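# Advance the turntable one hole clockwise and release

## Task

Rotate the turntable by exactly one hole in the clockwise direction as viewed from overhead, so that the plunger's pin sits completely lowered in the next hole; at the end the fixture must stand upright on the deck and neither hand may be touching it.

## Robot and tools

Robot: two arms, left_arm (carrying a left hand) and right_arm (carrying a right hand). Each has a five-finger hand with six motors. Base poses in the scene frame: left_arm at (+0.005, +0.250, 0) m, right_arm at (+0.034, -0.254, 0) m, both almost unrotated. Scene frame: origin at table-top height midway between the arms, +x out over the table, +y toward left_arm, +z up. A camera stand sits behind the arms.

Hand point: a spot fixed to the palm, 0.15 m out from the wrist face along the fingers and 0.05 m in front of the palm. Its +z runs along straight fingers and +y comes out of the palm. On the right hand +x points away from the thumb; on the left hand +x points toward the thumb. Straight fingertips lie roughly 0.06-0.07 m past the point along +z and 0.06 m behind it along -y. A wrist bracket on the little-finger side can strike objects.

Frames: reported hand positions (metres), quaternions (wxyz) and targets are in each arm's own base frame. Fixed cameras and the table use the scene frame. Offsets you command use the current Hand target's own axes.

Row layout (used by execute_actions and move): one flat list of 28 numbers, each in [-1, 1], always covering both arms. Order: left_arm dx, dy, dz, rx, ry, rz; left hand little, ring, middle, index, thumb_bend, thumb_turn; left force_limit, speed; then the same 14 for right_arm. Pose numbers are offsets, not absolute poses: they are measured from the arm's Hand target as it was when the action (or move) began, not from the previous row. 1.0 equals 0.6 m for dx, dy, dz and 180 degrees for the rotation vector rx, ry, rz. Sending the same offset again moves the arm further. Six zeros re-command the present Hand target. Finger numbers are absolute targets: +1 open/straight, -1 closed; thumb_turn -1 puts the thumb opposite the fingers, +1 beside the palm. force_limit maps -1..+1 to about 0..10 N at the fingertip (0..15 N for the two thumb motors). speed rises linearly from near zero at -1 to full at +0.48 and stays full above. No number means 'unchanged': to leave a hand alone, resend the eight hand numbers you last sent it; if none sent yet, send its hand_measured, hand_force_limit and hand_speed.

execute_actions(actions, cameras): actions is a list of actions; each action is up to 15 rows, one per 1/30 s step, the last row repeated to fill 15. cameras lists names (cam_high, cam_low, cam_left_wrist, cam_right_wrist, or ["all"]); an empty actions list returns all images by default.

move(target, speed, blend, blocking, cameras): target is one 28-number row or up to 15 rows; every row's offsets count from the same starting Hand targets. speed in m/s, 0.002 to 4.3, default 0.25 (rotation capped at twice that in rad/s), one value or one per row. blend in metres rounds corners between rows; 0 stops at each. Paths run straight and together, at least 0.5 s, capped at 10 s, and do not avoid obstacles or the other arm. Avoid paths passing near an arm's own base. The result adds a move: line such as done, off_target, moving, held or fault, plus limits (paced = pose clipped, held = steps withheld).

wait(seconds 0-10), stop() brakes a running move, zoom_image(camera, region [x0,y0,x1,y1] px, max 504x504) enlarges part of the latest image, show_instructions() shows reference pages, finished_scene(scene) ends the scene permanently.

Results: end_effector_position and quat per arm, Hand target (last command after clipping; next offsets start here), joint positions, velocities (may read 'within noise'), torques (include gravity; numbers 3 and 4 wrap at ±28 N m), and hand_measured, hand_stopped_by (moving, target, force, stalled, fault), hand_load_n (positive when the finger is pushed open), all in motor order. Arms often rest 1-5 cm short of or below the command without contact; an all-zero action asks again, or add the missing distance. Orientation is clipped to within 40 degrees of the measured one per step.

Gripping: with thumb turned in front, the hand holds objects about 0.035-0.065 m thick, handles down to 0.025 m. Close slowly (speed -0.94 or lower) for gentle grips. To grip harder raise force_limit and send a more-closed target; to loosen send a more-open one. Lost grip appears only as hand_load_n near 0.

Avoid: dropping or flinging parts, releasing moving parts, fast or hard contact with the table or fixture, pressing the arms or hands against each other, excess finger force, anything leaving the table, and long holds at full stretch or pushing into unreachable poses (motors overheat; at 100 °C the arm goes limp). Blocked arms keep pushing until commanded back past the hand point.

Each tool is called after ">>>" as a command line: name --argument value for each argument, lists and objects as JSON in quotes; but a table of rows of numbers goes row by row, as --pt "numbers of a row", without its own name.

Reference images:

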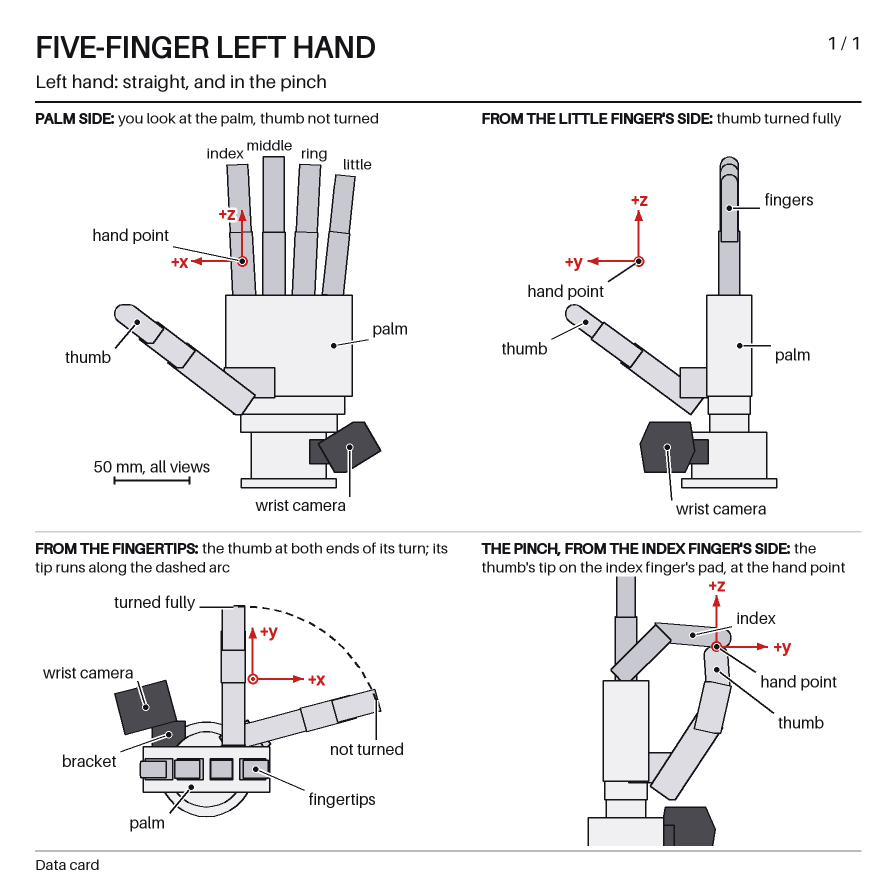

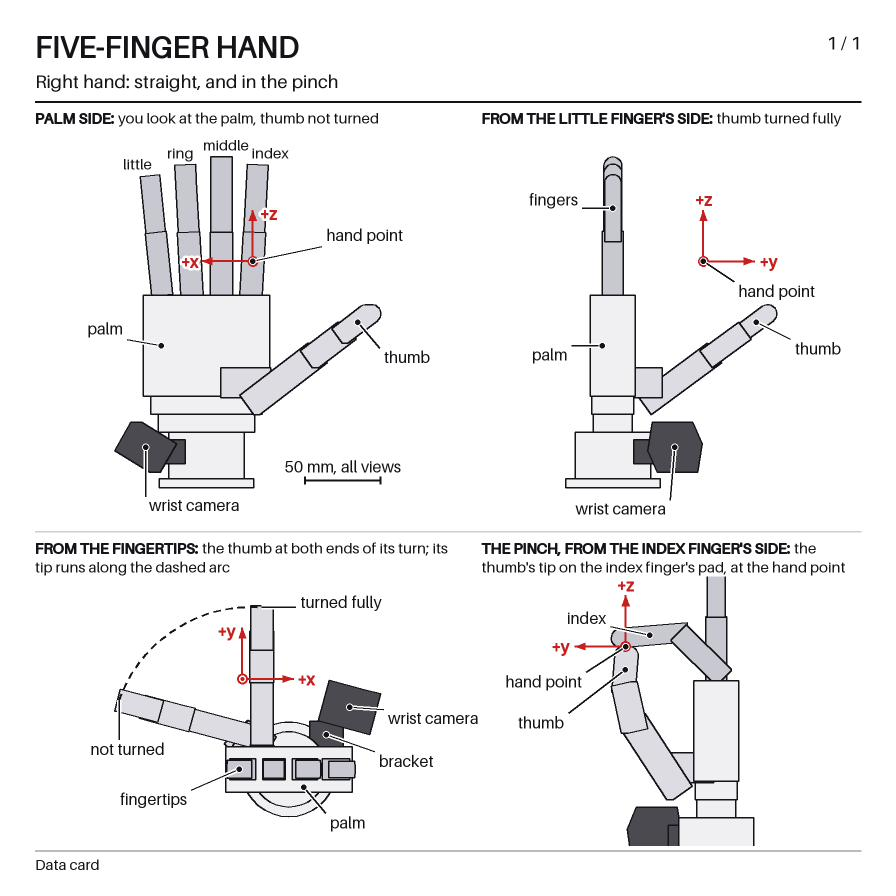

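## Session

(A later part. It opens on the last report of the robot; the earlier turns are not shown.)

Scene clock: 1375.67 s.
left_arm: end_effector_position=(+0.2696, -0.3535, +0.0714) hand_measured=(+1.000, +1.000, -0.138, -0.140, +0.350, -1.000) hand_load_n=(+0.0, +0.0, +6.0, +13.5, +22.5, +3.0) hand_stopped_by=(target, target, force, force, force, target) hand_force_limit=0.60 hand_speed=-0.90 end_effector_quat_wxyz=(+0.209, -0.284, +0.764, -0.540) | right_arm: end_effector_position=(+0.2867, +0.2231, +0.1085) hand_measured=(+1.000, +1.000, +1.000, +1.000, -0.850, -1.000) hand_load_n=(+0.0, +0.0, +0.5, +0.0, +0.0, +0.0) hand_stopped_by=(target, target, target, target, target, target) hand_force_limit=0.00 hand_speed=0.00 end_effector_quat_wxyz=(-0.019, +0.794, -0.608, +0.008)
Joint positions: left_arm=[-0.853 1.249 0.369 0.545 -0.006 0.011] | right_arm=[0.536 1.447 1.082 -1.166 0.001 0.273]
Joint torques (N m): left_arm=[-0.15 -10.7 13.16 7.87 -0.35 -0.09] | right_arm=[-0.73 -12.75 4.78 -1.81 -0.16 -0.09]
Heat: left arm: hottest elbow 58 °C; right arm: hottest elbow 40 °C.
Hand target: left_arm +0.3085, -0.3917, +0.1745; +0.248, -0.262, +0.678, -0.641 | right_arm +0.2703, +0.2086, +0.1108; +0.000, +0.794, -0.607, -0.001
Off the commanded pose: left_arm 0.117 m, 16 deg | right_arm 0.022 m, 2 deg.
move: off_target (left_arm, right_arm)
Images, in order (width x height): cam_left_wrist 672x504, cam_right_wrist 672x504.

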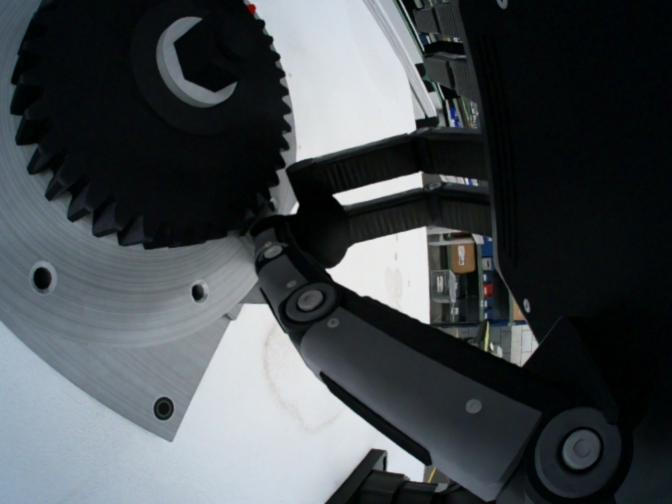

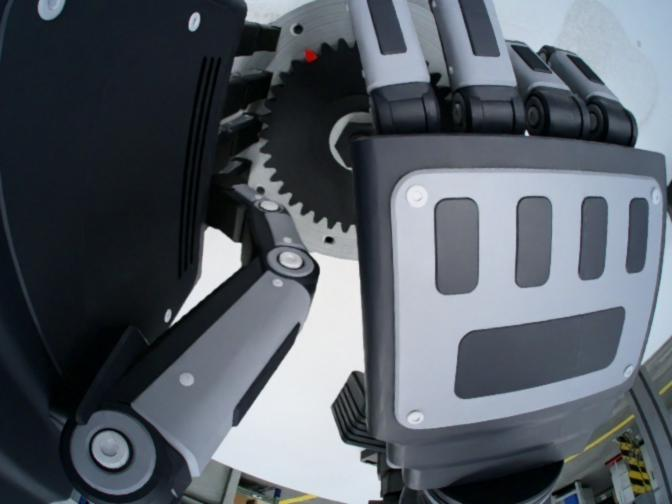

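>>> move --target '[0,0,0,0,0,0,1,1,-0.6,-0.6,-0.3,-1,0.6,-0.9,0.018,0.002,0.0,0,0,0,1,1,1,1,-0.85,-1,0,0]' --speed 0.03 --cameras '["cam_left_wrist"]'

Scene clock: 1385.43 s.
left_arm: end_effector_position=(+0.2696, -0.3535, +0.0714) hand_measured=(+1.000, +1.000, -0.138, -0.140, +0.350, -1.000) hand_load_n=(+0.0, +0.0, +6.0, +13.0, +22.5, +3.0) hand_stopped_by=(target, target, force, force, force, target) hand_force_limit=0.60 hand_speed=-0.90 end_effector_quat_wxyz=(+0.209, -0.284, +0.764, -0.540) | right_arm: end_effector_position=(+0.2903, +0.2101, +0.1085) hand_measured=(+1.000, +1.000, +1.000, +1.000, -0.850, -1.000) hand_load_n=(+0.0, +0.0, +1.0, +0.0, +0.0, +0.0) hand_stopped_by=(target, target, target, target, target, target) hand_force_limit=0.00 hand_speed=0.00 end_effector_quat_wxyz=(-0.019, +0.791, -0.612, +0.010)
Joint positions: left_arm=[-0.853 1.249 0.369 0.545 -0.006 0.011] | right_arm=[0.505 1.436 1.071 -1.164 0.004 0.251]
Joint torques (N m): left_arm=[-0.5 -11.46 13.2 7.92 -0.36 -0.01] | right_arm=[-0.26 -12.45 4.88 -1.88 -0.27 -0.12]
Heat: left arm: hottest elbow 58 °C; right arm: hottest elbow 40 °C.
Hand target: left_arm +0.3085, -0.3917, +0.1745; +0.248, -0.262, +0.678, -0.641 | right_arm +0.2719, +0.1979, +0.1108; +0.000, +0.794, -0.607, -0.001
Off the commanded pose: left_arm 0.117 m, 16 deg | right_arm 0.022 m, 3 deg.
move: off_target (left_arm, right_arm)
Images, in order (width x height): cam_left_wrist 672x504.

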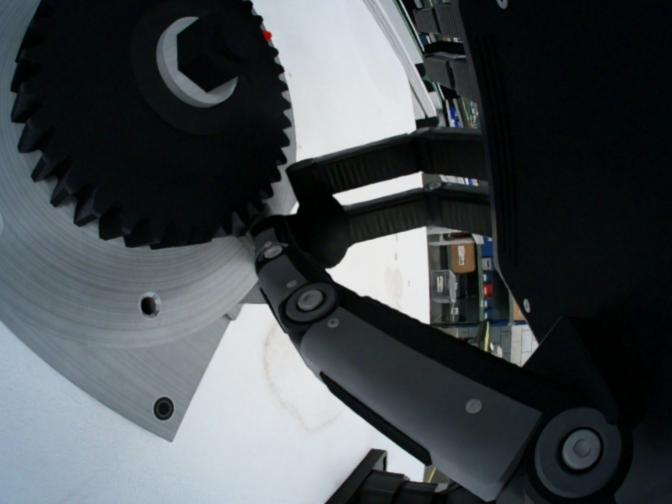

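>>> move --target '[0,0,0,0,0,0,1,1,-0.6,-0.6,-0.3,-1,0.6,-0.9,-0.018,0.0,0.0,0,0,0,1,1,1,1,-0.85,-1,0,0]' --speed 0.03 --cameras '["cam_left_wrist"]'

>>> zoom_image --camera "cam_left_wrist" --region '[0, 200, 300, 425]'

Scene clock: 1399.67 s.
left_arm: end_effector_position=(+0.2696, -0.3535, +0.0714) hand_measured=(+1.000, +1.000, -0.138, -0.140, +0.350, -1.000) hand_load_n=(+0.0, +0.0, +5.5, +13.5, +22.5, +3.0) hand_stopped_by=(target, target, force, force, force, target) hand_force_limit=0.60 hand_speed=-0.90 end_effector_quat_wxyz=(+0.209, -0.284, +0.764, -0.540) | right_arm: end_effector_position=(+0.2904, +0.2105, +0.1085) hand_measured=(+1.000, +1.000, +1.000, +1.000, -0.850, -1.000) hand_load_n=(+0.0, +0.0, +1.0, +0.0, +0.0, +0.0) hand_stopped_by=(target, target, target, target, target, target) hand_force_limit=0.00 hand_speed=0.00 end_effector_quat_wxyz=(-0.019, +0.789, -0.615, +0.010)
Joint positions: left_arm=[-0.853 1.249 0.369 0.545 -0.006 0.011] | right_arm=[0.505 1.436 1.071 -1.164 0.004 0.258]
Joint torques (N m): left_arm=[-0.44 -10.93 13.29 7.79 -0.29 0.02] | right_arm=[1.44 -11.93 5.31 -1.91 -0.25 0.01]
Heat: left arm: hottest elbow 58 °C; right arm: hottest elbow 40 °C.
Hand target: left_arm +0.3085, -0.3917, +0.1745; +0.248, -0.262, +0.678, -0.641 | right_arm +0.2691, +0.2083, +0.1108; +0.000, +0.794, -0.607, -0.001
Off the commanded pose: left_arm 0.117 m, 16 deg | right_arm 0.022 m, 3 deg.
move: off_target (left_arm, right_arm)
Images, in order (width x height): cam_left_wrist 672x504.

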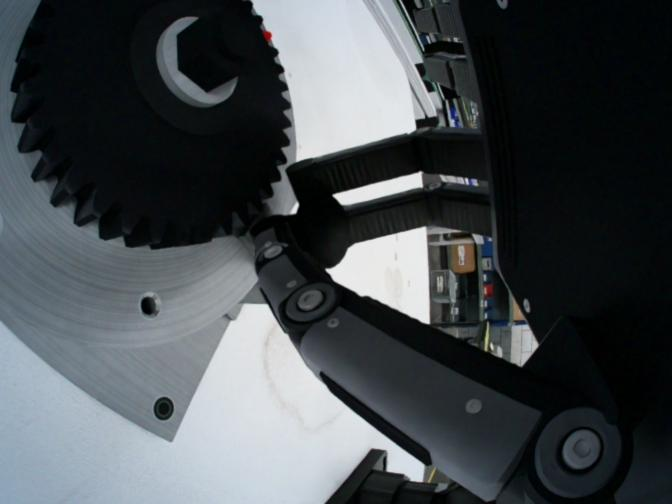

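Scaled by 1.680 from the camera's 672x504 image, which has a finer 960x720 frame.

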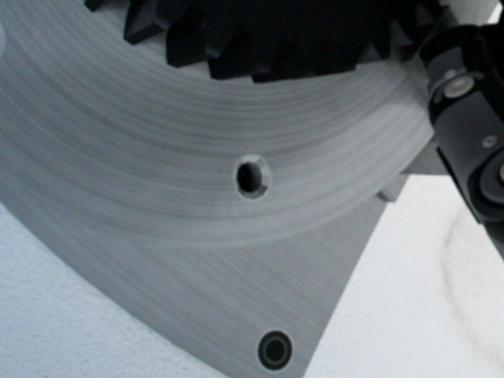

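Joint friction held. Move a bit further back.

>>> move --target '[0,0,0,0,0,0,1,1,-0.6,-0.6,-0.3,-1,0.6,-0.9,-0.012,0.0,0.0,0,0,0,1,1,1,1,-0.85,-1,0,0]' --speed 0.03 --cameras '["cam_left_wrist"]'

>>> zoom_image --camera "cam_left_wrist" --region '[0, 200, 300, 425]'

Scene clock: 1408.03 s.
left_arm: end_effector_position=(+0.2696, -0.3535, +0.0714) hand_measured=(+1.000, +1.000, -0.138, -0.140, +0.350, -1.000) hand_load_n=(+0.0, -0.5, +6.0, +13.0, +22.5, +3.0) hand_stopped_by=(target, target, force, force, force, target) hand_force_limit=0.60 hand_speed=-0.90 end_effector_quat_wxyz=(+0.209, -0.284, +0.764, -0.540) | right_arm: end_effector_position=(+0.2901, +0.2120, +0.1080) hand_measured=(+1.000, +1.000, +1.000, +1.000, -0.850, -1.000) hand_load_n=(+0.0, +0.0, +1.0, +0.0, +0.0, +0.0) hand_stopped_by=(target, target, target, target, target, target) hand_force_limit=0.00 hand_speed=0.00 end_effector_quat_wxyz=(-0.017, +0.786, -0.618, +0.015)
Joint positions: left_arm=[-0.853 1.249 0.369 0.545 -0.006 0.011] | right_arm=[0.512 1.436 1.071 -1.164 0.014 0.274]
Joint torques (N m): left_arm=[-0.15 -10.46 13.05 8.05 -0.29 -0.04] | right_arm=[2.08 -11.46 5.65 -1.92 -0.58 0.1]
Heat: left arm: hottest elbow 58 °C; right arm: hottest elbow 40 °C.
Hand target: left_arm +0.3085, -0.3917, +0.1745; +0.248, -0.262, +0.678, -0.641 | right_arm +0.2672, +0.2153, +0.1109; +0.000, +0.794, -0.607, -0.001
Off the commanded pose: left_arm 0.117 m, 16 deg | right_arm 0.023 m, 3 deg.
move: off_target (left_arm, right_arm)
Images, in order (width x height): cam_left_wrist 672x504.

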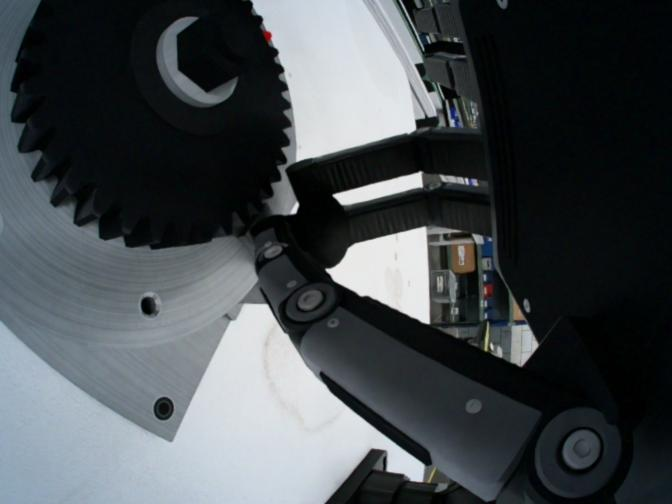

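Scaled by 1.680 from the camera's 672x504 image, which has a finer 960x720 frame.

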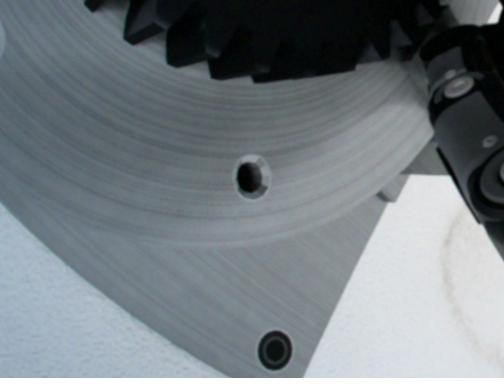

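>>> move --target '[0,0,0,0,0,0,1,1,-0.6,-0.6,-0.3,-1,0.6,-0.9,-0.01,0.002,0.0,0,0,0,1,1,1,1,-0.85,-1,0,0]' --speed 0.03 --cameras '["cam_left_wrist"]'

>>> zoom_image --camera "cam_left_wrist" --region '[0, 200, 300, 425]'

Scene clock: 1425.90 s.
left_arm: end_effector_position=(+0.2696, -0.3535, +0.0714) hand_measured=(+1.000, +1.000, -0.138, -0.140, +0.350, -1.000) hand_load_n=(+0.0, +0.0, +6.0, +13.5, +22.5, +3.0) hand_stopped_by=(target, target, force, force, force, target) hand_force_limit=0.60 hand_speed=-0.90 end_effector_quat_wxyz=(+0.209, -0.284, +0.764, -0.540) | right_arm: end_effector_position=(+0.2883, +0.2167, +0.1078) hand_measured=(+1.000, +1.000, +1.000, +1.000, -0.850, -1.000) hand_load_n=(+0.0, +0.0, +1.0, +0.0, +0.0, +0.0) hand_stopped_by=(target, target, target, target, target, target) hand_force_limit=0.00 hand_speed=0.00 end_effector_quat_wxyz=(-0.017, +0.785, -0.619, +0.017)
Joint positions: left_arm=[-0.853 1.249 0.369 0.545 -0.006 0.011] | right_arm=[0.526 1.436 1.071 -1.162 0.019 0.29]
Joint torques (N m): left_arm=[-0.21 -10.7 13.33 8.1 -0.33 -0.11] | right_arm=[2.26 -11.34 5.76 -2.03 -0.74 0.07]
Heat: left arm: hottest elbow 58 °C; right arm: hottest elbow 40 °C.
Hand target: left_arm +0.3085, -0.3917, +0.1745; +0.248, -0.262, +0.678, -0.641 | right_arm +0.2645, +0.2207, +0.1109; +0.000, +0.794, -0.607, -0.001
Off the commanded pose: left_arm 0.117 m, 16 deg | right_arm 0.024 m, 3 deg.
move: off_target (left_arm, right_arm)
Images, in order (width x height): cam_left_wrist 672x504.

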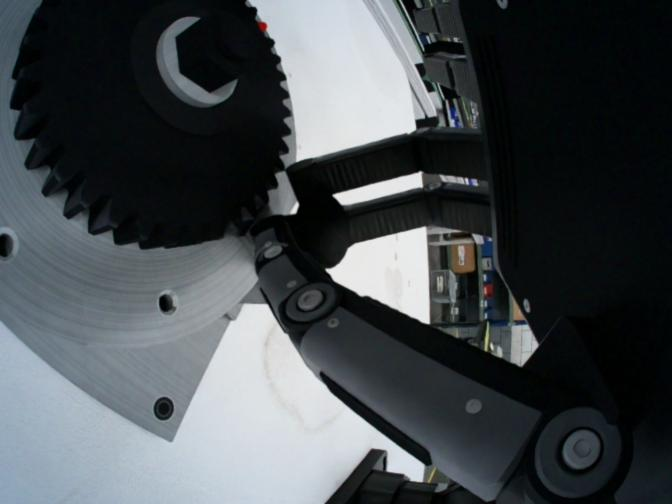

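Scaled by 1.680 from the camera's 672x504 image, which has a finer 960x720 frame.

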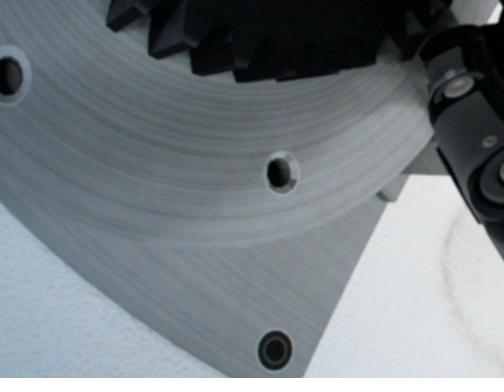

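>>> move --target '[0,0,0,0,0,0,1,1,-0.6,-0.6,-0.3,-1,0.6,-0.9,0.026,0.0,0.0,0,0,0,1,1,1,1,-0.85,-1,0,0]' --speed 0.03 --cameras '["cam_left_wrist"]'

>>> zoom_image --camera "cam_left_wrist" --region '[0, 200, 300, 425]'

Scene clock: 1439.30 s.
left_arm: end_effector_position=(+0.2696, -0.3535, +0.0714) hand_measured=(+1.000, +1.000, -0.138, -0.140, +0.350, -1.000) hand_load_n=(+0.0, +0.0, +6.0, +13.0, +22.5, +3.0) hand_stopped_by=(target, target, force, force, force, target) hand_force_limit=0.60 hand_speed=-0.90 end_effector_quat_wxyz=(+0.209, -0.284, +0.764, -0.540) | right_arm: end_effector_position=(+0.2885, +0.2155, +0.1079) hand_measured=(+1.000, +1.000, +1.000, +1.000, -0.850, -1.000) hand_load_n=(+0.0, +0.0, +1.0, +0.0, +0.0, +0.0) hand_stopped_by=(target, target, target, target, target, target) hand_force_limit=0.00 hand_speed=0.00 end_effector_quat_wxyz=(-0.018, +0.789, -0.613, +0.015)
Joint positions: left_arm=[-0.853 1.249 0.369 0.545 -0.006 0.011] | right_arm=[0.522 1.436 1.071 -1.161 0.014 0.273]
Joint torques (N m): left_arm=[-0.73 -10.93 13.04 7.91 -0.31 -0.08] | right_arm=[-0.09 -12.28 5.01 -2.03 -0.61 -0.11]
Heat: left arm: hottest elbow 58 °C; right arm: hottest elbow 40 °C.
Hand target: left_arm +0.3085, -0.3917, +0.1745; +0.248, -0.262, +0.678, -0.641 | right_arm +0.2686, +0.2057, +0.1109; +0.000, +0.794, -0.607, -0.001
Off the commanded pose: left_arm 0.117 m, 16 deg | right_arm 0.022 m, 3 deg.
move: off_target (left_arm, right_arm)
Images, in order (width x height): cam_left_wrist 672x504.

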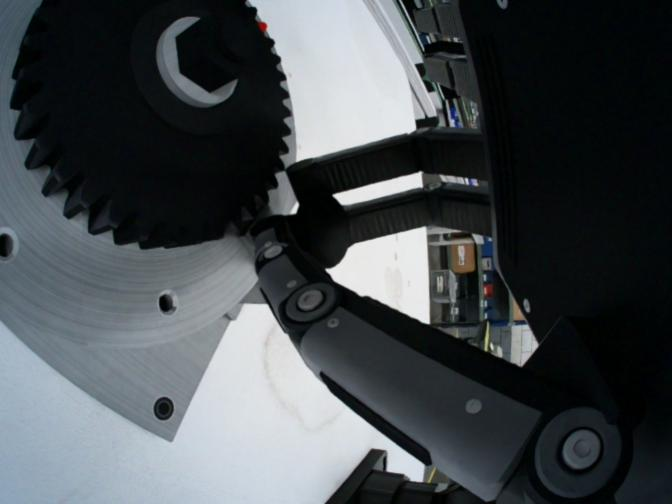

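Scaled by 1.680 from the camera's 672x504 image, which has a finer 960x720 frame.

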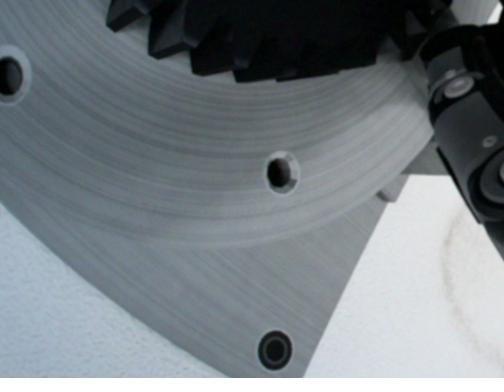

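>>> move --target '[0,0,0,0,0,0,1,1,-0.6,-0.6,-0.3,-1,0.6,-0.9,0.008,0.0,0.0,0,0,0,1,1,1,1,-0.85,-1,0,0]' --speed 0.03 --cameras '["cam_left_wrist"]'

>>> zoom_image --camera "cam_left_wrist" --region '[0, 200, 300, 425]'

Scene clock: 1446.93 s.
left_arm: end_effector_position=(+0.2696, -0.3535, +0.0714) hand_measured=(+1.000, +1.000, -0.138, -0.140, +0.350, -1.000) hand_load_n=(+0.0, +0.0, +6.0, +13.0, +22.5, +3.0) hand_stopped_by=(target, target, force, force, force, target) hand_force_limit=0.60 hand_speed=-0.90 end_effector_quat_wxyz=(+0.209, -0.284, +0.764, -0.540) | right_arm: end_effector_position=(+0.2887, +0.2144, +0.1082) hand_measured=(+1.000, +1.000, +1.000, +1.000, -0.850, -1.000) hand_load_n=(+0.0, +0.0, +1.0, +0.0, +0.0, +0.0) hand_stopped_by=(target, target, target, target, target, target) hand_force_limit=0.00 hand_speed=0.00 end_effector_quat_wxyz=(-0.020, +0.791, -0.611, +0.012)
Joint positions: left_arm=[-0.853 1.249 0.369 0.545 -0.006 0.011] | right_arm=[0.517 1.436 1.071 -1.161 0.006 0.262]
Joint torques (N m): left_arm=[0.21 -11.34 13.29 7.99 -0.33 -0.08] | right_arm=[-0.44 -12.57 4.83 -2.02 -0.35 -0.11]
Heat: left arm: hottest elbow 58 °C; right arm: hottest elbow 40 °C.
Hand target: left_arm +0.3085, -0.3917, +0.1745; +0.248, -0.262, +0.678, -0.641 | right_arm +0.2698, +0.2010, +0.1108; +0.000, +0.794, -0.607, -0.001
Off the commanded pose: left_arm 0.117 m, 16 deg | right_arm 0.023 m, 3 deg.
move: off_target (left_arm, right_arm)
Images, in order (width x height): cam_left_wrist 672x504.

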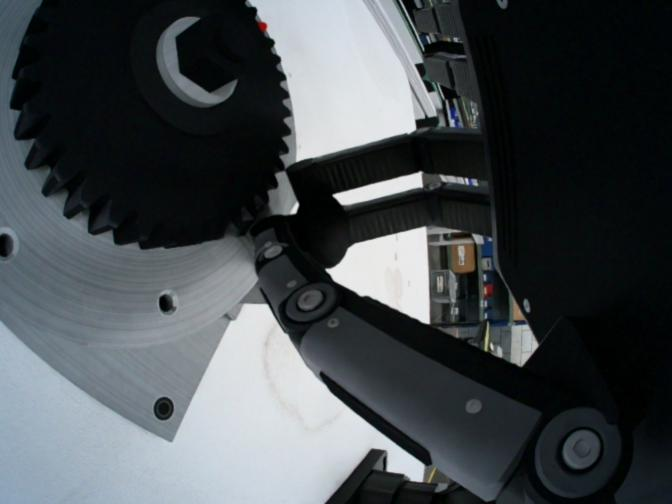

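Scaled by 1.680 from the camera's 672x504 image, which has a finer 960x720 frame.

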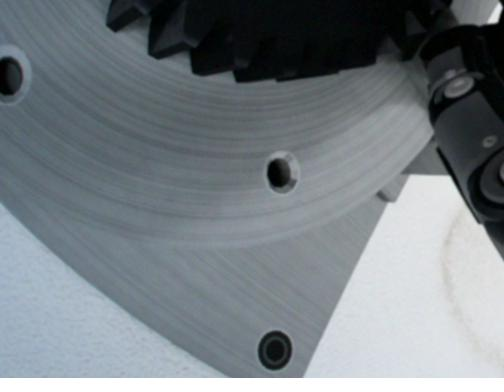

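>>> move --target '[0,0,0,0,0,0,1,1,-0.6,-0.6,-0.3,-1,0.6,-0.9,0.008,0.0,0.0,0,0,0,1,1,1,1,-0.85,-1,0,0]' --speed 0.03 --cameras '["cam_left_wrist"]'

>>> zoom_image --camera "cam_left_wrist" --region '[0, 200, 300, 425]'

Scene clock: 1454.57 s.
left_arm: end_effector_position=(+0.2696, -0.3535, +0.0714) hand_measured=(+1.000, +1.000, -0.138, -0.140, +0.350, -1.000) hand_load_n=(+0.0, +0.0, +6.0, +13.5, +22.5, +3.0) hand_stopped_by=(target, target, force, force, force, target) hand_force_limit=0.60 hand_speed=-0.90 end_effector_quat_wxyz=(+0.209, -0.284, +0.764, -0.540) | right_arm: end_effector_position=(+0.2903, +0.2092, +0.1083) hand_measured=(+1.000, +1.000, +1.000, +1.000, -0.850, -1.000) hand_load_n=(+0.0, +0.0, +1.0, +0.0, +0.0, +0.0) hand_stopped_by=(target, target, target, target, target, target) hand_force_limit=0.00 hand_speed=0.00 end_effector_quat_wxyz=(-0.020, +0.791, -0.612, +0.011)
Joint positions: left_arm=[-0.853 1.249 0.369 0.545 -0.006 0.011] | right_arm=[0.503 1.432 1.068 -1.16 0.004 0.249]
Joint torques (N m): left_arm=[-0.5 -11.63 13.15 7.79 -0.34 -0.03] | right_arm=[-0.32 -12.45 4.9 -2 -0.27 -0.09]
Heat: left arm: hottest elbow 59 °C; right arm: hottest elbow 40 °C.
Hand target: left_arm +0.3085, -0.3917, +0.1745; +0.248, -0.262, +0.678, -0.641 | right_arm +0.2711, +0.1964, +0.1108; +0.000, +0.794, -0.607, -0.001
Off the commanded pose: left_arm 0.117 m, 16 deg | right_arm 0.023 m, 3 deg.
move: off_target (left_arm, right_arm)
Images, in order (width x height): cam_left_wrist 672x504.

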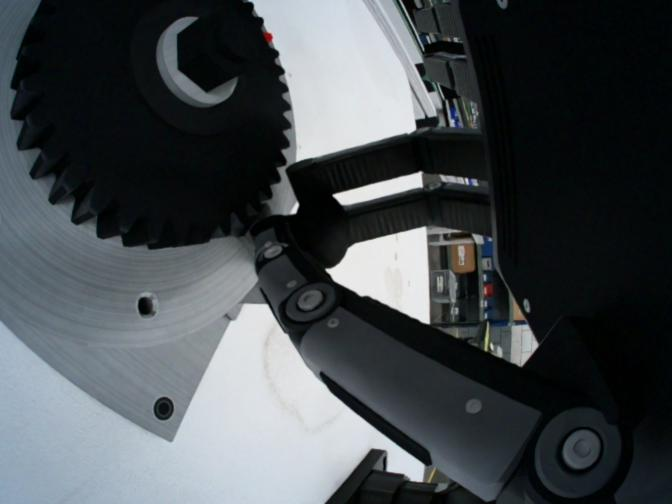

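Scaled by 1.680 from the camera's 672x504 image, which has a finer 960x720 frame.

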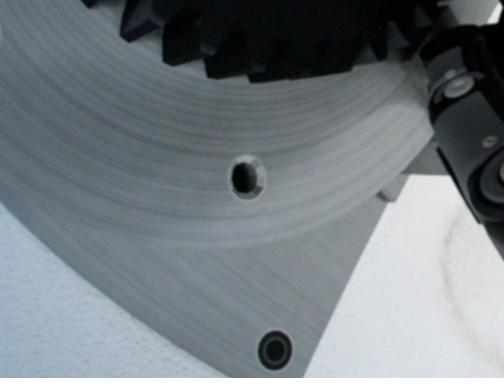

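>>> move --target '[0,0.03,-0.002,-0.02,0,0,1,1,-0.6,-0.6,-0.3,-1,0.6,-0.9,-0.022,0.0,0.0,0,0,0,1,1,1,1,-0.85,-1,0,0]' --speed 0.03 --cameras '["cam_left_wrist"]'

>>> zoom_image --camera "cam_left_wrist" --region '[0, 200, 300, 425]'

Scene clock: 1475.07 s.
left_arm: end_effector_position=(+0.2693, -0.3530, +0.0705) hand_measured=(+1.000, +1.000, -0.138, -0.140, +0.350, -1.000) hand_load_n=(+0.0, +0.0, +6.5, +14.0, +21.5, +3.0) hand_stopped_by=(target, target, force, force, force, target) hand_force_limit=0.60 hand_speed=-0.90 end_effector_quat_wxyz=(+0.209, -0.284, +0.764, -0.540) | right_arm: end_effector_position=(+0.2903, +0.2101, +0.1081) hand_measured=(+1.000, +1.000, +1.000, +1.000, -0.850, -1.000) hand_load_n=(+0.0, +0.0, +0.5, +0.0, +0.0, +0.0) hand_stopped_by=(target, target, target, target, target, target) hand_force_limit=0.00 hand_speed=0.00 end_effector_quat_wxyz=(-0.020, +0.788, -0.616, +0.012)
Joint positions: left_arm=[-0.853 1.25 0.367 0.547 -0.006 0.011] | right_arm=[0.505 1.432 1.068 -1.16 0.007 0.261]
Joint torques (N m): left_arm=[-0.32 -10.11 14.24 5.61 -0.29 -0.04] | right_arm=[1.67 -11.75 5.41 -2.09 -0.34 0.05]
Heat: left arm: hottest elbow 58 °C; right arm: hottest elbow 39 °C.
Hand target: left_arm +0.3071, -0.3901, +0.1566; +0.239, -0.270, +0.698, -0.619 | right_arm +0.2677, +0.2092, +0.1108; +0.000, +0.794, -0.607, -0.001
Off the commanded pose: left_arm 0.101 m, 12 deg | right_arm 0.023 m, 3 deg.
move: off_target (left_arm, right_arm)
Images, in order (width x height): cam_left_wrist 672x504.

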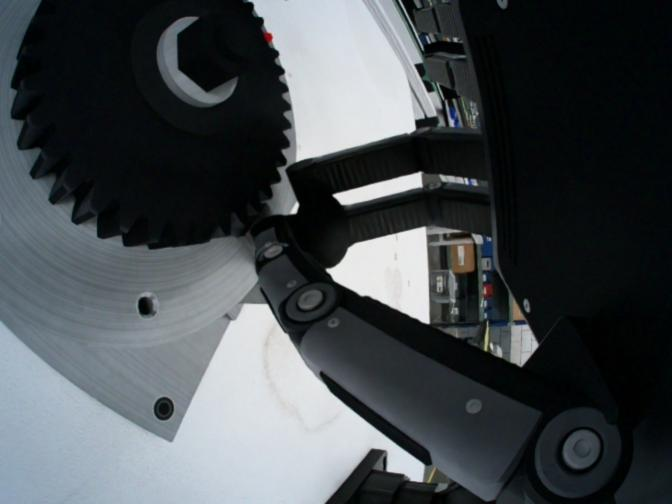

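Scaled by 1.680 from the camera's 672x504 image, which has a finer 960x720 frame.

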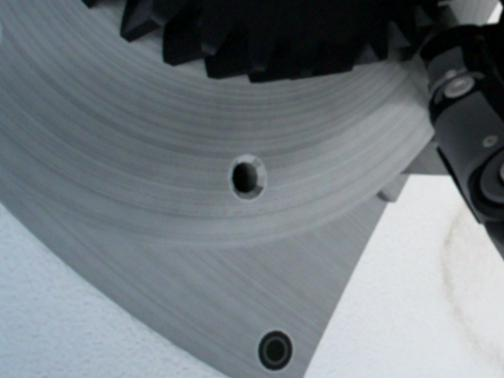

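>>> move --target '[0,0.02,-0.001,-0.01,0,0,1,1,-0.6,-0.6,-0.3,-1,0.6,-0.9,-0.008,0.0,0.0,0,0,0,1,1,1,1,-0.85,-1,0,0]' --speed 0.03 --cameras '["cam_left_wrist"]'

>>> zoom_image --camera "cam_left_wrist" --region '[0, 200, 300, 425]'

Scene clock: 1482.77 s.
left_arm: end_effector_position=(+0.2691, -0.3530, +0.0701) hand_measured=(+1.000, +1.000, -0.138, -0.140, +0.350, -1.000) hand_load_n=(+0.0, +0.0, +5.5, +13.5, +21.5, +3.0) hand_stopped_by=(target, target, force, force, force, target) hand_force_limit=0.60 hand_speed=-0.90 end_effector_quat_wxyz=(+0.208, -0.284, +0.765, -0.540) | right_arm: end_effector_position=(+0.2901, +0.2111, +0.1078) hand_measured=(+1.000, +1.000, +1.000, +1.000, -0.850, -1.000) hand_load_n=(+0.0, -0.5, +0.5, +0.0, -0.5, +0.0) hand_stopped_by=(target, target, target, target, target, target) hand_force_limit=0.00 hand_speed=0.00 end_effector_quat_wxyz=(-0.018, +0.786, -0.618, +0.015)
Joint positions: left_arm=[-0.853 1.251 0.367 0.547 -0.006 0.011] | right_arm=[0.51 1.432 1.068 -1.16 0.014 0.271]
Joint torques (N m): left_arm=[0.03 -8.88 14.15 4.77 -0.24 -0.08] | right_arm=[2.08 -11.46 5.63 -2.06 -0.57 0.04]
Heat: left arm: hottest elbow 57 °C; right arm: hottest elbow 39 °C.
Hand target: left_arm +0.3057, -0.3886, +0.1449; +0.235, -0.273, +0.707, -0.608 | right_arm +0.2664, +0.2138, +0.1108; +0.000, +0.794, -0.607, -0.001
Off the commanded pose: left_arm 0.090 m, 11 deg | right_arm 0.024 m, 3 deg.
move: off_target (left_arm, right_arm)
Images, in order (width x height): cam_left_wrist 672x504.

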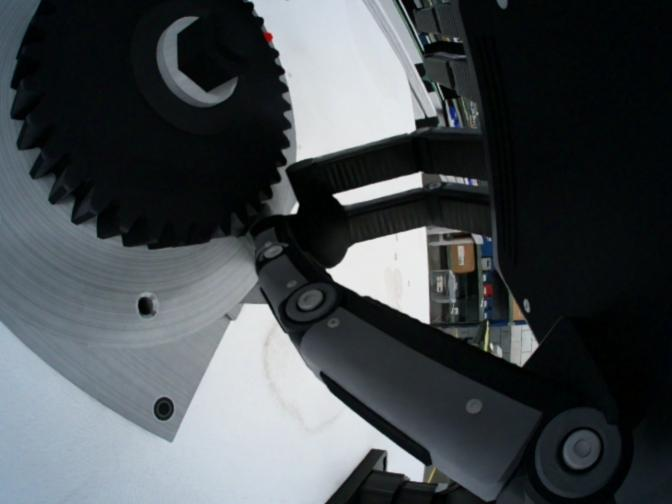

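Scaled by 1.680 from the camera's 672x504 image, which has a finer 960x720 frame.

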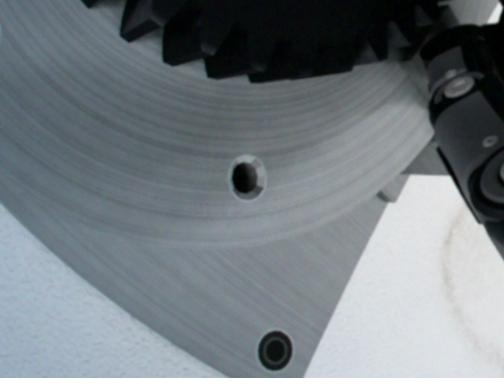

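>>> move --target '[0,0.022,-0.001,-0.01,0,0,1,1,-0.6,-0.6,-0.3,-1,0.6,-0.9,0,0.0,0.0,0,0,0,1,1,1,1,-0.85,-1,0,0]' --speed 0.03 --cameras '["cam_left_wrist"]'

>>> zoom_image --camera "cam_left_wrist" --region '[0, 200, 300, 425]'

Scene clock: 1492.13 s.
left_arm: end_effector_position=(+0.2688, -0.3526, +0.0678) hand_measured=(+1.000, +1.000, -0.138, -0.140, +0.350, -1.000) hand_load_n=(+0.0, -0.5, +5.5, +12.5, +21.5, +2.5) hand_stopped_by=(target, target, force, force, force, target) hand_force_limit=0.60 hand_speed=-0.90 end_effector_quat_wxyz=(+0.208, -0.284, +0.766, -0.537) | right_arm: end_effector_position=(+0.2901, +0.2111, +0.1078) hand_measured=(+1.000, +1.000, +1.000, +1.000, -0.850, -1.000) hand_load_n=(+0.0, +0.0, +0.5, +0.0, +0.0, +0.0) hand_stopped_by=(target, target, target, target, target, target) hand_force_limit=0.00 hand_speed=0.00 end_effector_quat_wxyz=(-0.018, +0.786, -0.618, +0.015)
Joint positions: left_arm=[-0.853 1.255 0.367 0.545 -0.006 0.011] | right_arm=[0.51 1.432 1.068 -1.16 0.014 0.272]
Joint torques (N m): left_arm=[-0.56 -7.06 14.12 4.66 -0.3 -0.08] | right_arm=[2.14 -11.58 5.61 -2.06 -0.58 0.05]
Heat: left arm: hottest elbow 55 °C; right arm: hottest elbow 39 °C.
Hand target: left_arm +0.3040, -0.3867, +0.1317; +0.231, -0.277, +0.717, -0.597 | right_arm +0.2664, +0.2138, +0.1108; +0.000, +0.794, -0.607, -0.001
Off the commanded pose: left_arm 0.081 m, 9 deg | right_arm 0.024 m, 3 deg.
move: off_target (left_arm, right_arm)
Images, in order (width x height): cam_left_wrist 672x504.

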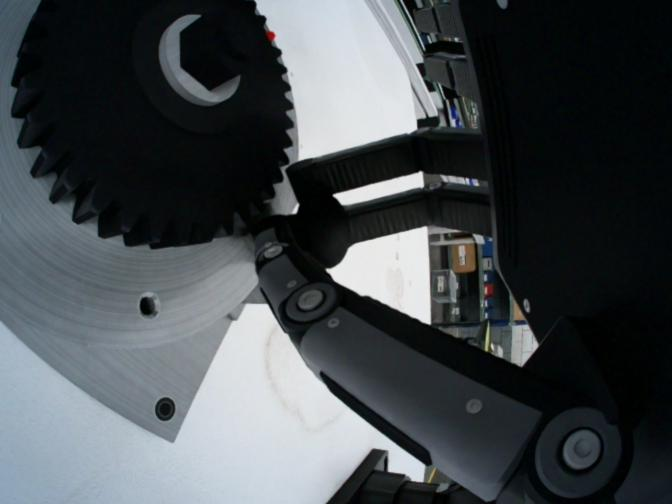

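Scaled by 1.680 from the camera's 672x504 image, which has a finer 960x720 frame.

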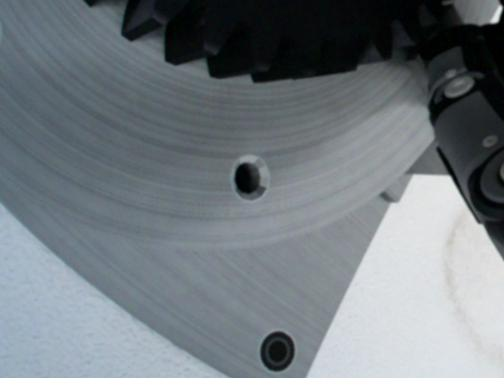

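>>> move --target '[0,0,0,0,0,0,1,1,-0.6,-0.6,-0.3,-1,0.6,-0.9,-0.006,0.0,0.0,0,0,0,1,1,1,1,-0.85,-1,0,0]' --speed 0.03 --cameras '["cam_left_wrist"]'

>>> zoom_image --camera "cam_left_wrist" --region '[0, 200, 300, 425]'

Scene clock: 1499.27 s.
left_arm: end_effector_position=(+0.2688, -0.3526, +0.0678) hand_measured=(+1.000, +1.000, -0.138, -0.140, +0.350, -1.000) hand_load_n=(+0.0, +0.0, +5.5, +12.5, +21.5, +2.0) hand_stopped_by=(target, target, force, force, force, target) hand_force_limit=0.60 hand_speed=-0.90 end_effector_quat_wxyz=(+0.208, -0.284, +0.766, -0.537) | right_arm: end_effector_position=(+0.2899, +0.2119, +0.1076) hand_measured=(+1.000, +1.000, +1.000, +1.000, -0.850, -1.000) hand_load_n=(+0.0, +0.0, +1.0, -0.5, +0.0, +0.0) hand_stopped_by=(target, target, target, target, target, target) hand_force_limit=0.00 hand_speed=0.00 end_effector_quat_wxyz=(-0.017, +0.785, -0.620, +0.017)
Joint positions: left_arm=[-0.853 1.255 0.367 0.545 -0.006 0.011] | right_arm=[0.514 1.432 1.068 -1.16 0.019 0.279]
Joint torques (N m): left_arm=[-0.03 -7.47 13.71 4.75 -0.32 -0.04] | right_arm=[2.37 -11.28 5.83 -2.09 -0.75 0.06]
Heat: left arm: hottest elbow 55 °C; right arm: hottest elbow 39 °C.
Hand target: left_arm +0.3040, -0.3867, +0.1317; +0.231, -0.277, +0.717, -0.597 | right_arm +0.2654, +0.2173, +0.1108; +0.000, +0.794, -0.607, -0.001
Off the commanded pose: left_arm 0.080 m, 9 deg | right_arm 0.025 m, 3 deg.
move: off_target (left_arm, right_arm)
Images, in order (width x height): cam_left_wrist 672x504.

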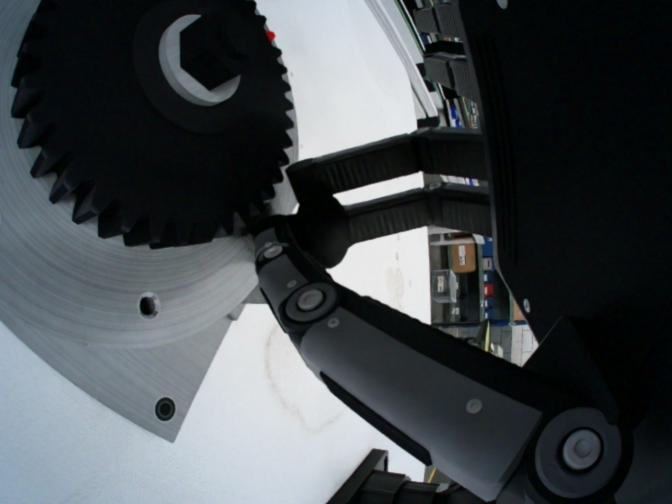

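Scaled by 1.680 from the camera's 672x504 image, which has a finer 960x720 frame.

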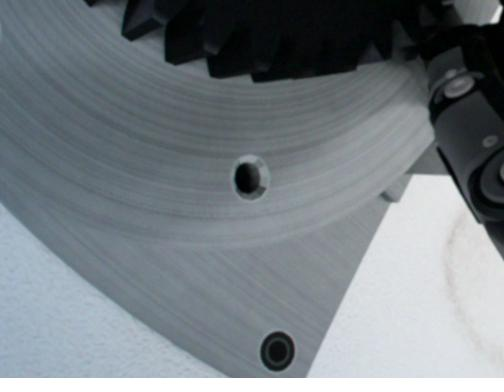

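>>> move --target '[0,0,0,0,0,0,1,1,-0.6,-0.6,-0.3,-1,0.6,-0.9,-0.005,0.0,0.0,0,0,0,1,1,1,1,-0.85,-1,0,0]' --speed 0.02 --cameras '["cam_left_wrist"]'

>>> zoom_image --camera "cam_left_wrist" --region '[0, 200, 300, 425]'

Scene clock: 1508.67 s.
left_arm: end_effector_position=(+0.2687, -0.3525, +0.0672) hand_measured=(+1.000, +1.000, -0.138, -0.140, +0.350, -1.000) hand_load_n=(+0.0, +0.0, +5.5, +13.0, +21.5, +2.5) hand_stopped_by=(target, target, force, force, force, target) hand_force_limit=0.60 hand_speed=-0.90 end_effector_quat_wxyz=(+0.207, -0.285, +0.767, -0.537) | right_arm: end_effector_position=(+0.2889, +0.2142, +0.1075) hand_measured=(+1.000, +1.000, +1.000, +1.000, -0.850, -1.000) hand_load_n=(+0.0, +0.0, +1.0, +0.0, +0.0, +0.0) hand_stopped_by=(target, target, target, target, target, target) hand_force_limit=0.00 hand_speed=0.00 end_effector_quat_wxyz=(-0.017, +0.784, -0.621, +0.019)
Joint positions: left_arm=[-0.853 1.257 0.367 0.545 -0.006 0.011] | right_arm=[0.521 1.432 1.068 -1.16 0.023 0.29]
Joint torques (N m): left_arm=[-0.38 -8.12 13.9 4.48 -0.32 -0.08] | right_arm=[2.37 -11.16 5.96 -2.09 -0.87 0.01]
Heat: left arm: hottest elbow 54 °C; right arm: hottest elbow 39 °C.
Hand target: left_arm +0.3040, -0.3867, +0.1318; +0.231, -0.277, +0.717, -0.597 | right_arm +0.2647, +0.2202, +0.1108; +0.000, +0.794, -0.607, -0.001
Off the commanded pose: left_arm 0.081 m, 9 deg | right_arm 0.025 m, 4 deg.
move: off_target (left_arm, right_arm)
Images, in order (width x height): cam_left_wrist 672x504.

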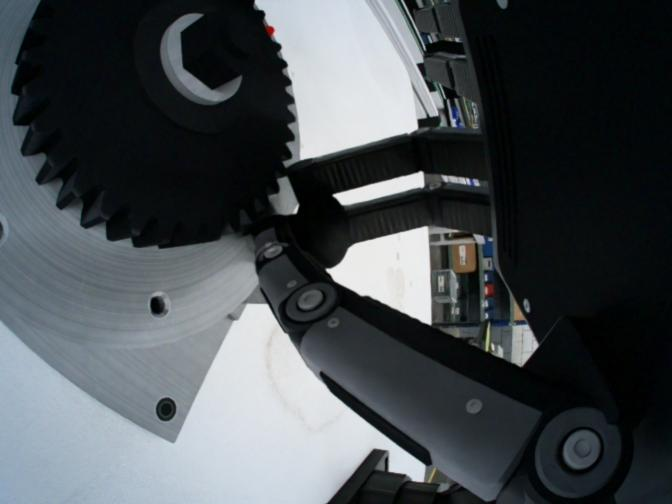

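Scaled by 1.680 from the camera's 672x504 image, which has a finer 960x720 frame.

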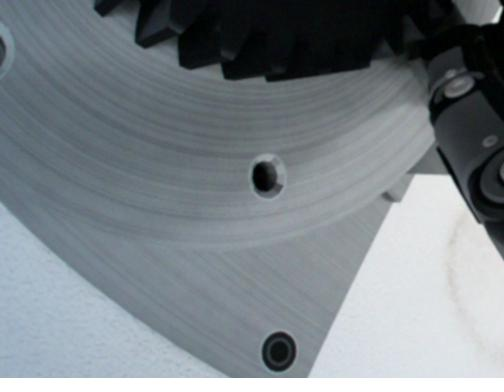

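>>> move --pt "0 0 0 0 0 0 1 1 -0.6 -0.6 -0.3 -1 0.6 -0.9 0.014 -0.003 0.0 0 0 0 1 1 1 1 -0.85 -1 0 0" --pt "0 0.06 -0.004 -0.03 0 0 1 1 -0.6 -0.6 -0.3 -1 0.6 -0.9 0.014 -0.003 0.0 0 0 0 1 1 1 1 -0.85 -1 0 0" --speed 0.04 --cameras '["cam_left_wrist"]'

>>> zoom_image --camera "cam_left_wrist" --region '[0, 200, 300, 425]'

Scene clock: 1526.37 s.
left_arm: end_effector_position=(+0.2675, -0.3518, +0.0611) hand_measured=(+1.000, +1.000, -0.138, -0.140, +0.350, -1.000) hand_load_n=(+0.0, +0.0, +7.0, +11.5, +17.5, -2.5) hand_stopped_by=(target, target, force, force, force, target) hand_force_limit=0.60 hand_speed=-0.90 end_effector_quat_wxyz=(+0.204, -0.286, +0.771, -0.531) | right_arm: end_effector_position=(+0.2888, +0.2140, +0.1075) hand_measured=(+1.000, +1.000, +1.000, +1.000, -0.850, -1.000) hand_load_n=(+0.0, +0.0, +1.5, +0.0, +0.0, +0.0) hand_stopped_by=(target, target, target, target, target, target) hand_force_limit=0.00 hand_speed=0.00 end_effector_quat_wxyz=(-0.017, +0.785, -0.619, +0.019)
Joint positions: left_arm=[-0.853 1.27 0.367 0.542 -0.004 0.009] | right_arm=[0.521 1.432 1.068 -1.16 0.022 0.286]
Joint torques (N m): left_arm=[-0.79 -4.84 13.71 3 -0.35 -0.07] | right_arm=[0.85 -11.28 5.86 -2.07 -0.89 -0.13]
Heat: left arm: hottest elbow 54 °C; right arm: hottest elbow 39 °C.
Hand target: left_arm +0.2980, -0.3801, +0.0969; +0.217, -0.287, +0.744, -0.562 | right_arm +0.2686, +0.2125, +0.1108; +0.000, +0.794, -0.607, -0.001
Off the commanded pose: left_arm 0.055 m, 5 deg | right_arm 0.021 m, 3 deg.
move: off_target (left_arm, right_arm)
Images, in order (width x height): cam_left_wrist 672x504.

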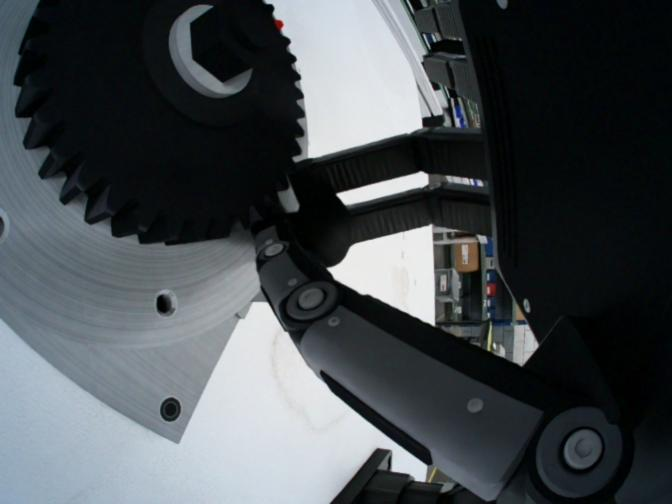

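Scaled by 1.680 from the camera's 672x504 image, which has a finer 960x720 frame.

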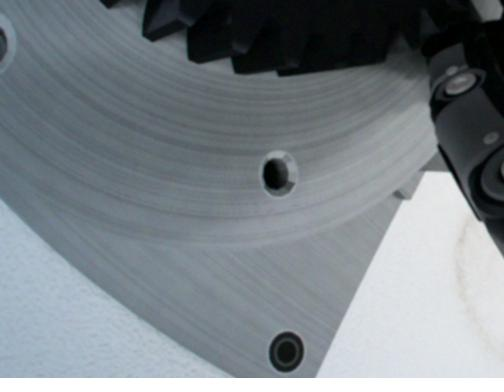

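>>> move --target '[0,0.04,0.01,0,0,0,1,1,-0.6,-0.6,-0.3,-1,0.6,-0.9,0,0,0.0,0,0,0,1,1,1,1,-0.85,-1,0,0]' --speed 0.04 --cameras '["cam_left_wrist"]'

>>> zoom_image --camera "cam_left_wrist" --region '[0, 200, 300, 425]'

Scene clock: 1533.73 s.
left_arm: end_effector_position=(+0.2723, -0.3587, +0.0580) hand_measured=(+1.000, +1.000, -0.140, -0.140, +0.350, -1.000) hand_load_n=(+0.0, -0.5, +2.0, +5.0, +11.0, -1.0) hand_stopped_by=(target, target, force, force, force, target) hand_force_limit=0.60 hand_speed=-0.90 end_effector_quat_wxyz=(+0.206, -0.285, +0.763, -0.543) | right_arm: end_effector_position=(+0.2890, +0.2135, +0.1074) hand_measured=(+1.000, +1.000, +1.000, +1.000, -0.850, -1.000) hand_load_n=(-0.5, +0.0, +1.0, +0.0, +0.0, +0.0) hand_stopped_by=(target, target, target, target, target, target) hand_force_limit=0.00 hand_speed=0.00 end_effector_quat_wxyz=(-0.017, +0.786, -0.618, +0.020)
Joint positions: left_arm=[-0.853 1.323 0.367 0.625 -0.001 0.004] | right_arm=[0.521 1.432 1.068 -1.16 0.024 0.283]
Joint torques (N m): left_arm=[-0.26 -1.67 11.51 4.34 -0.51 0.01] | right_arm=[1.03 -11.28 5.86 -2.1 -0.94 -0.12]
Heat: left arm: hottest elbow 54 °C; right arm: hottest elbow 39 °C.
Hand target: left_arm +0.2975, -0.3795, +0.0721; +0.217, -0.287, +0.744, -0.562 | right_arm +0.2686, +0.2125, +0.1108; +0.000, +0.794, -0.607, -0.001
Off the commanded pose: left_arm 0.036 m, 3 deg | right_arm 0.021 m, 3 deg.
move: off_target (left_arm, right_arm)
Images, in order (width x height): cam_left_wrist 672x504.

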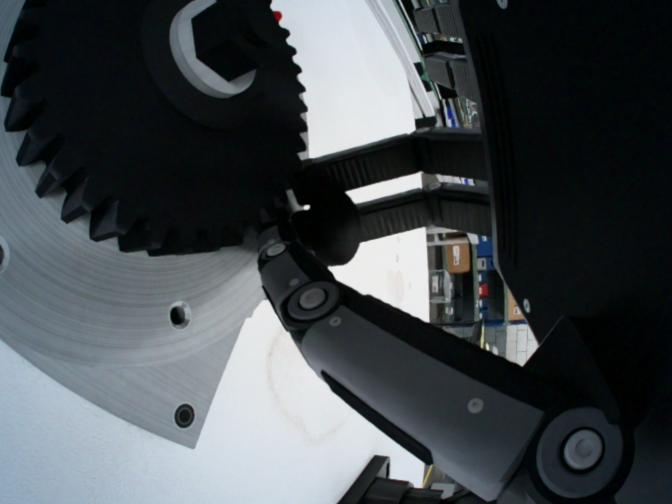

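Scaled by 1.680 from the camera's 672x504 image, which has a finer 960x720 frame.

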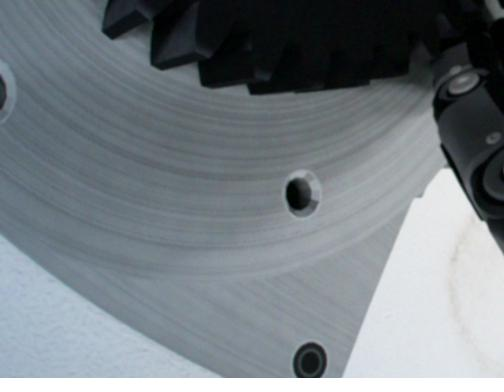

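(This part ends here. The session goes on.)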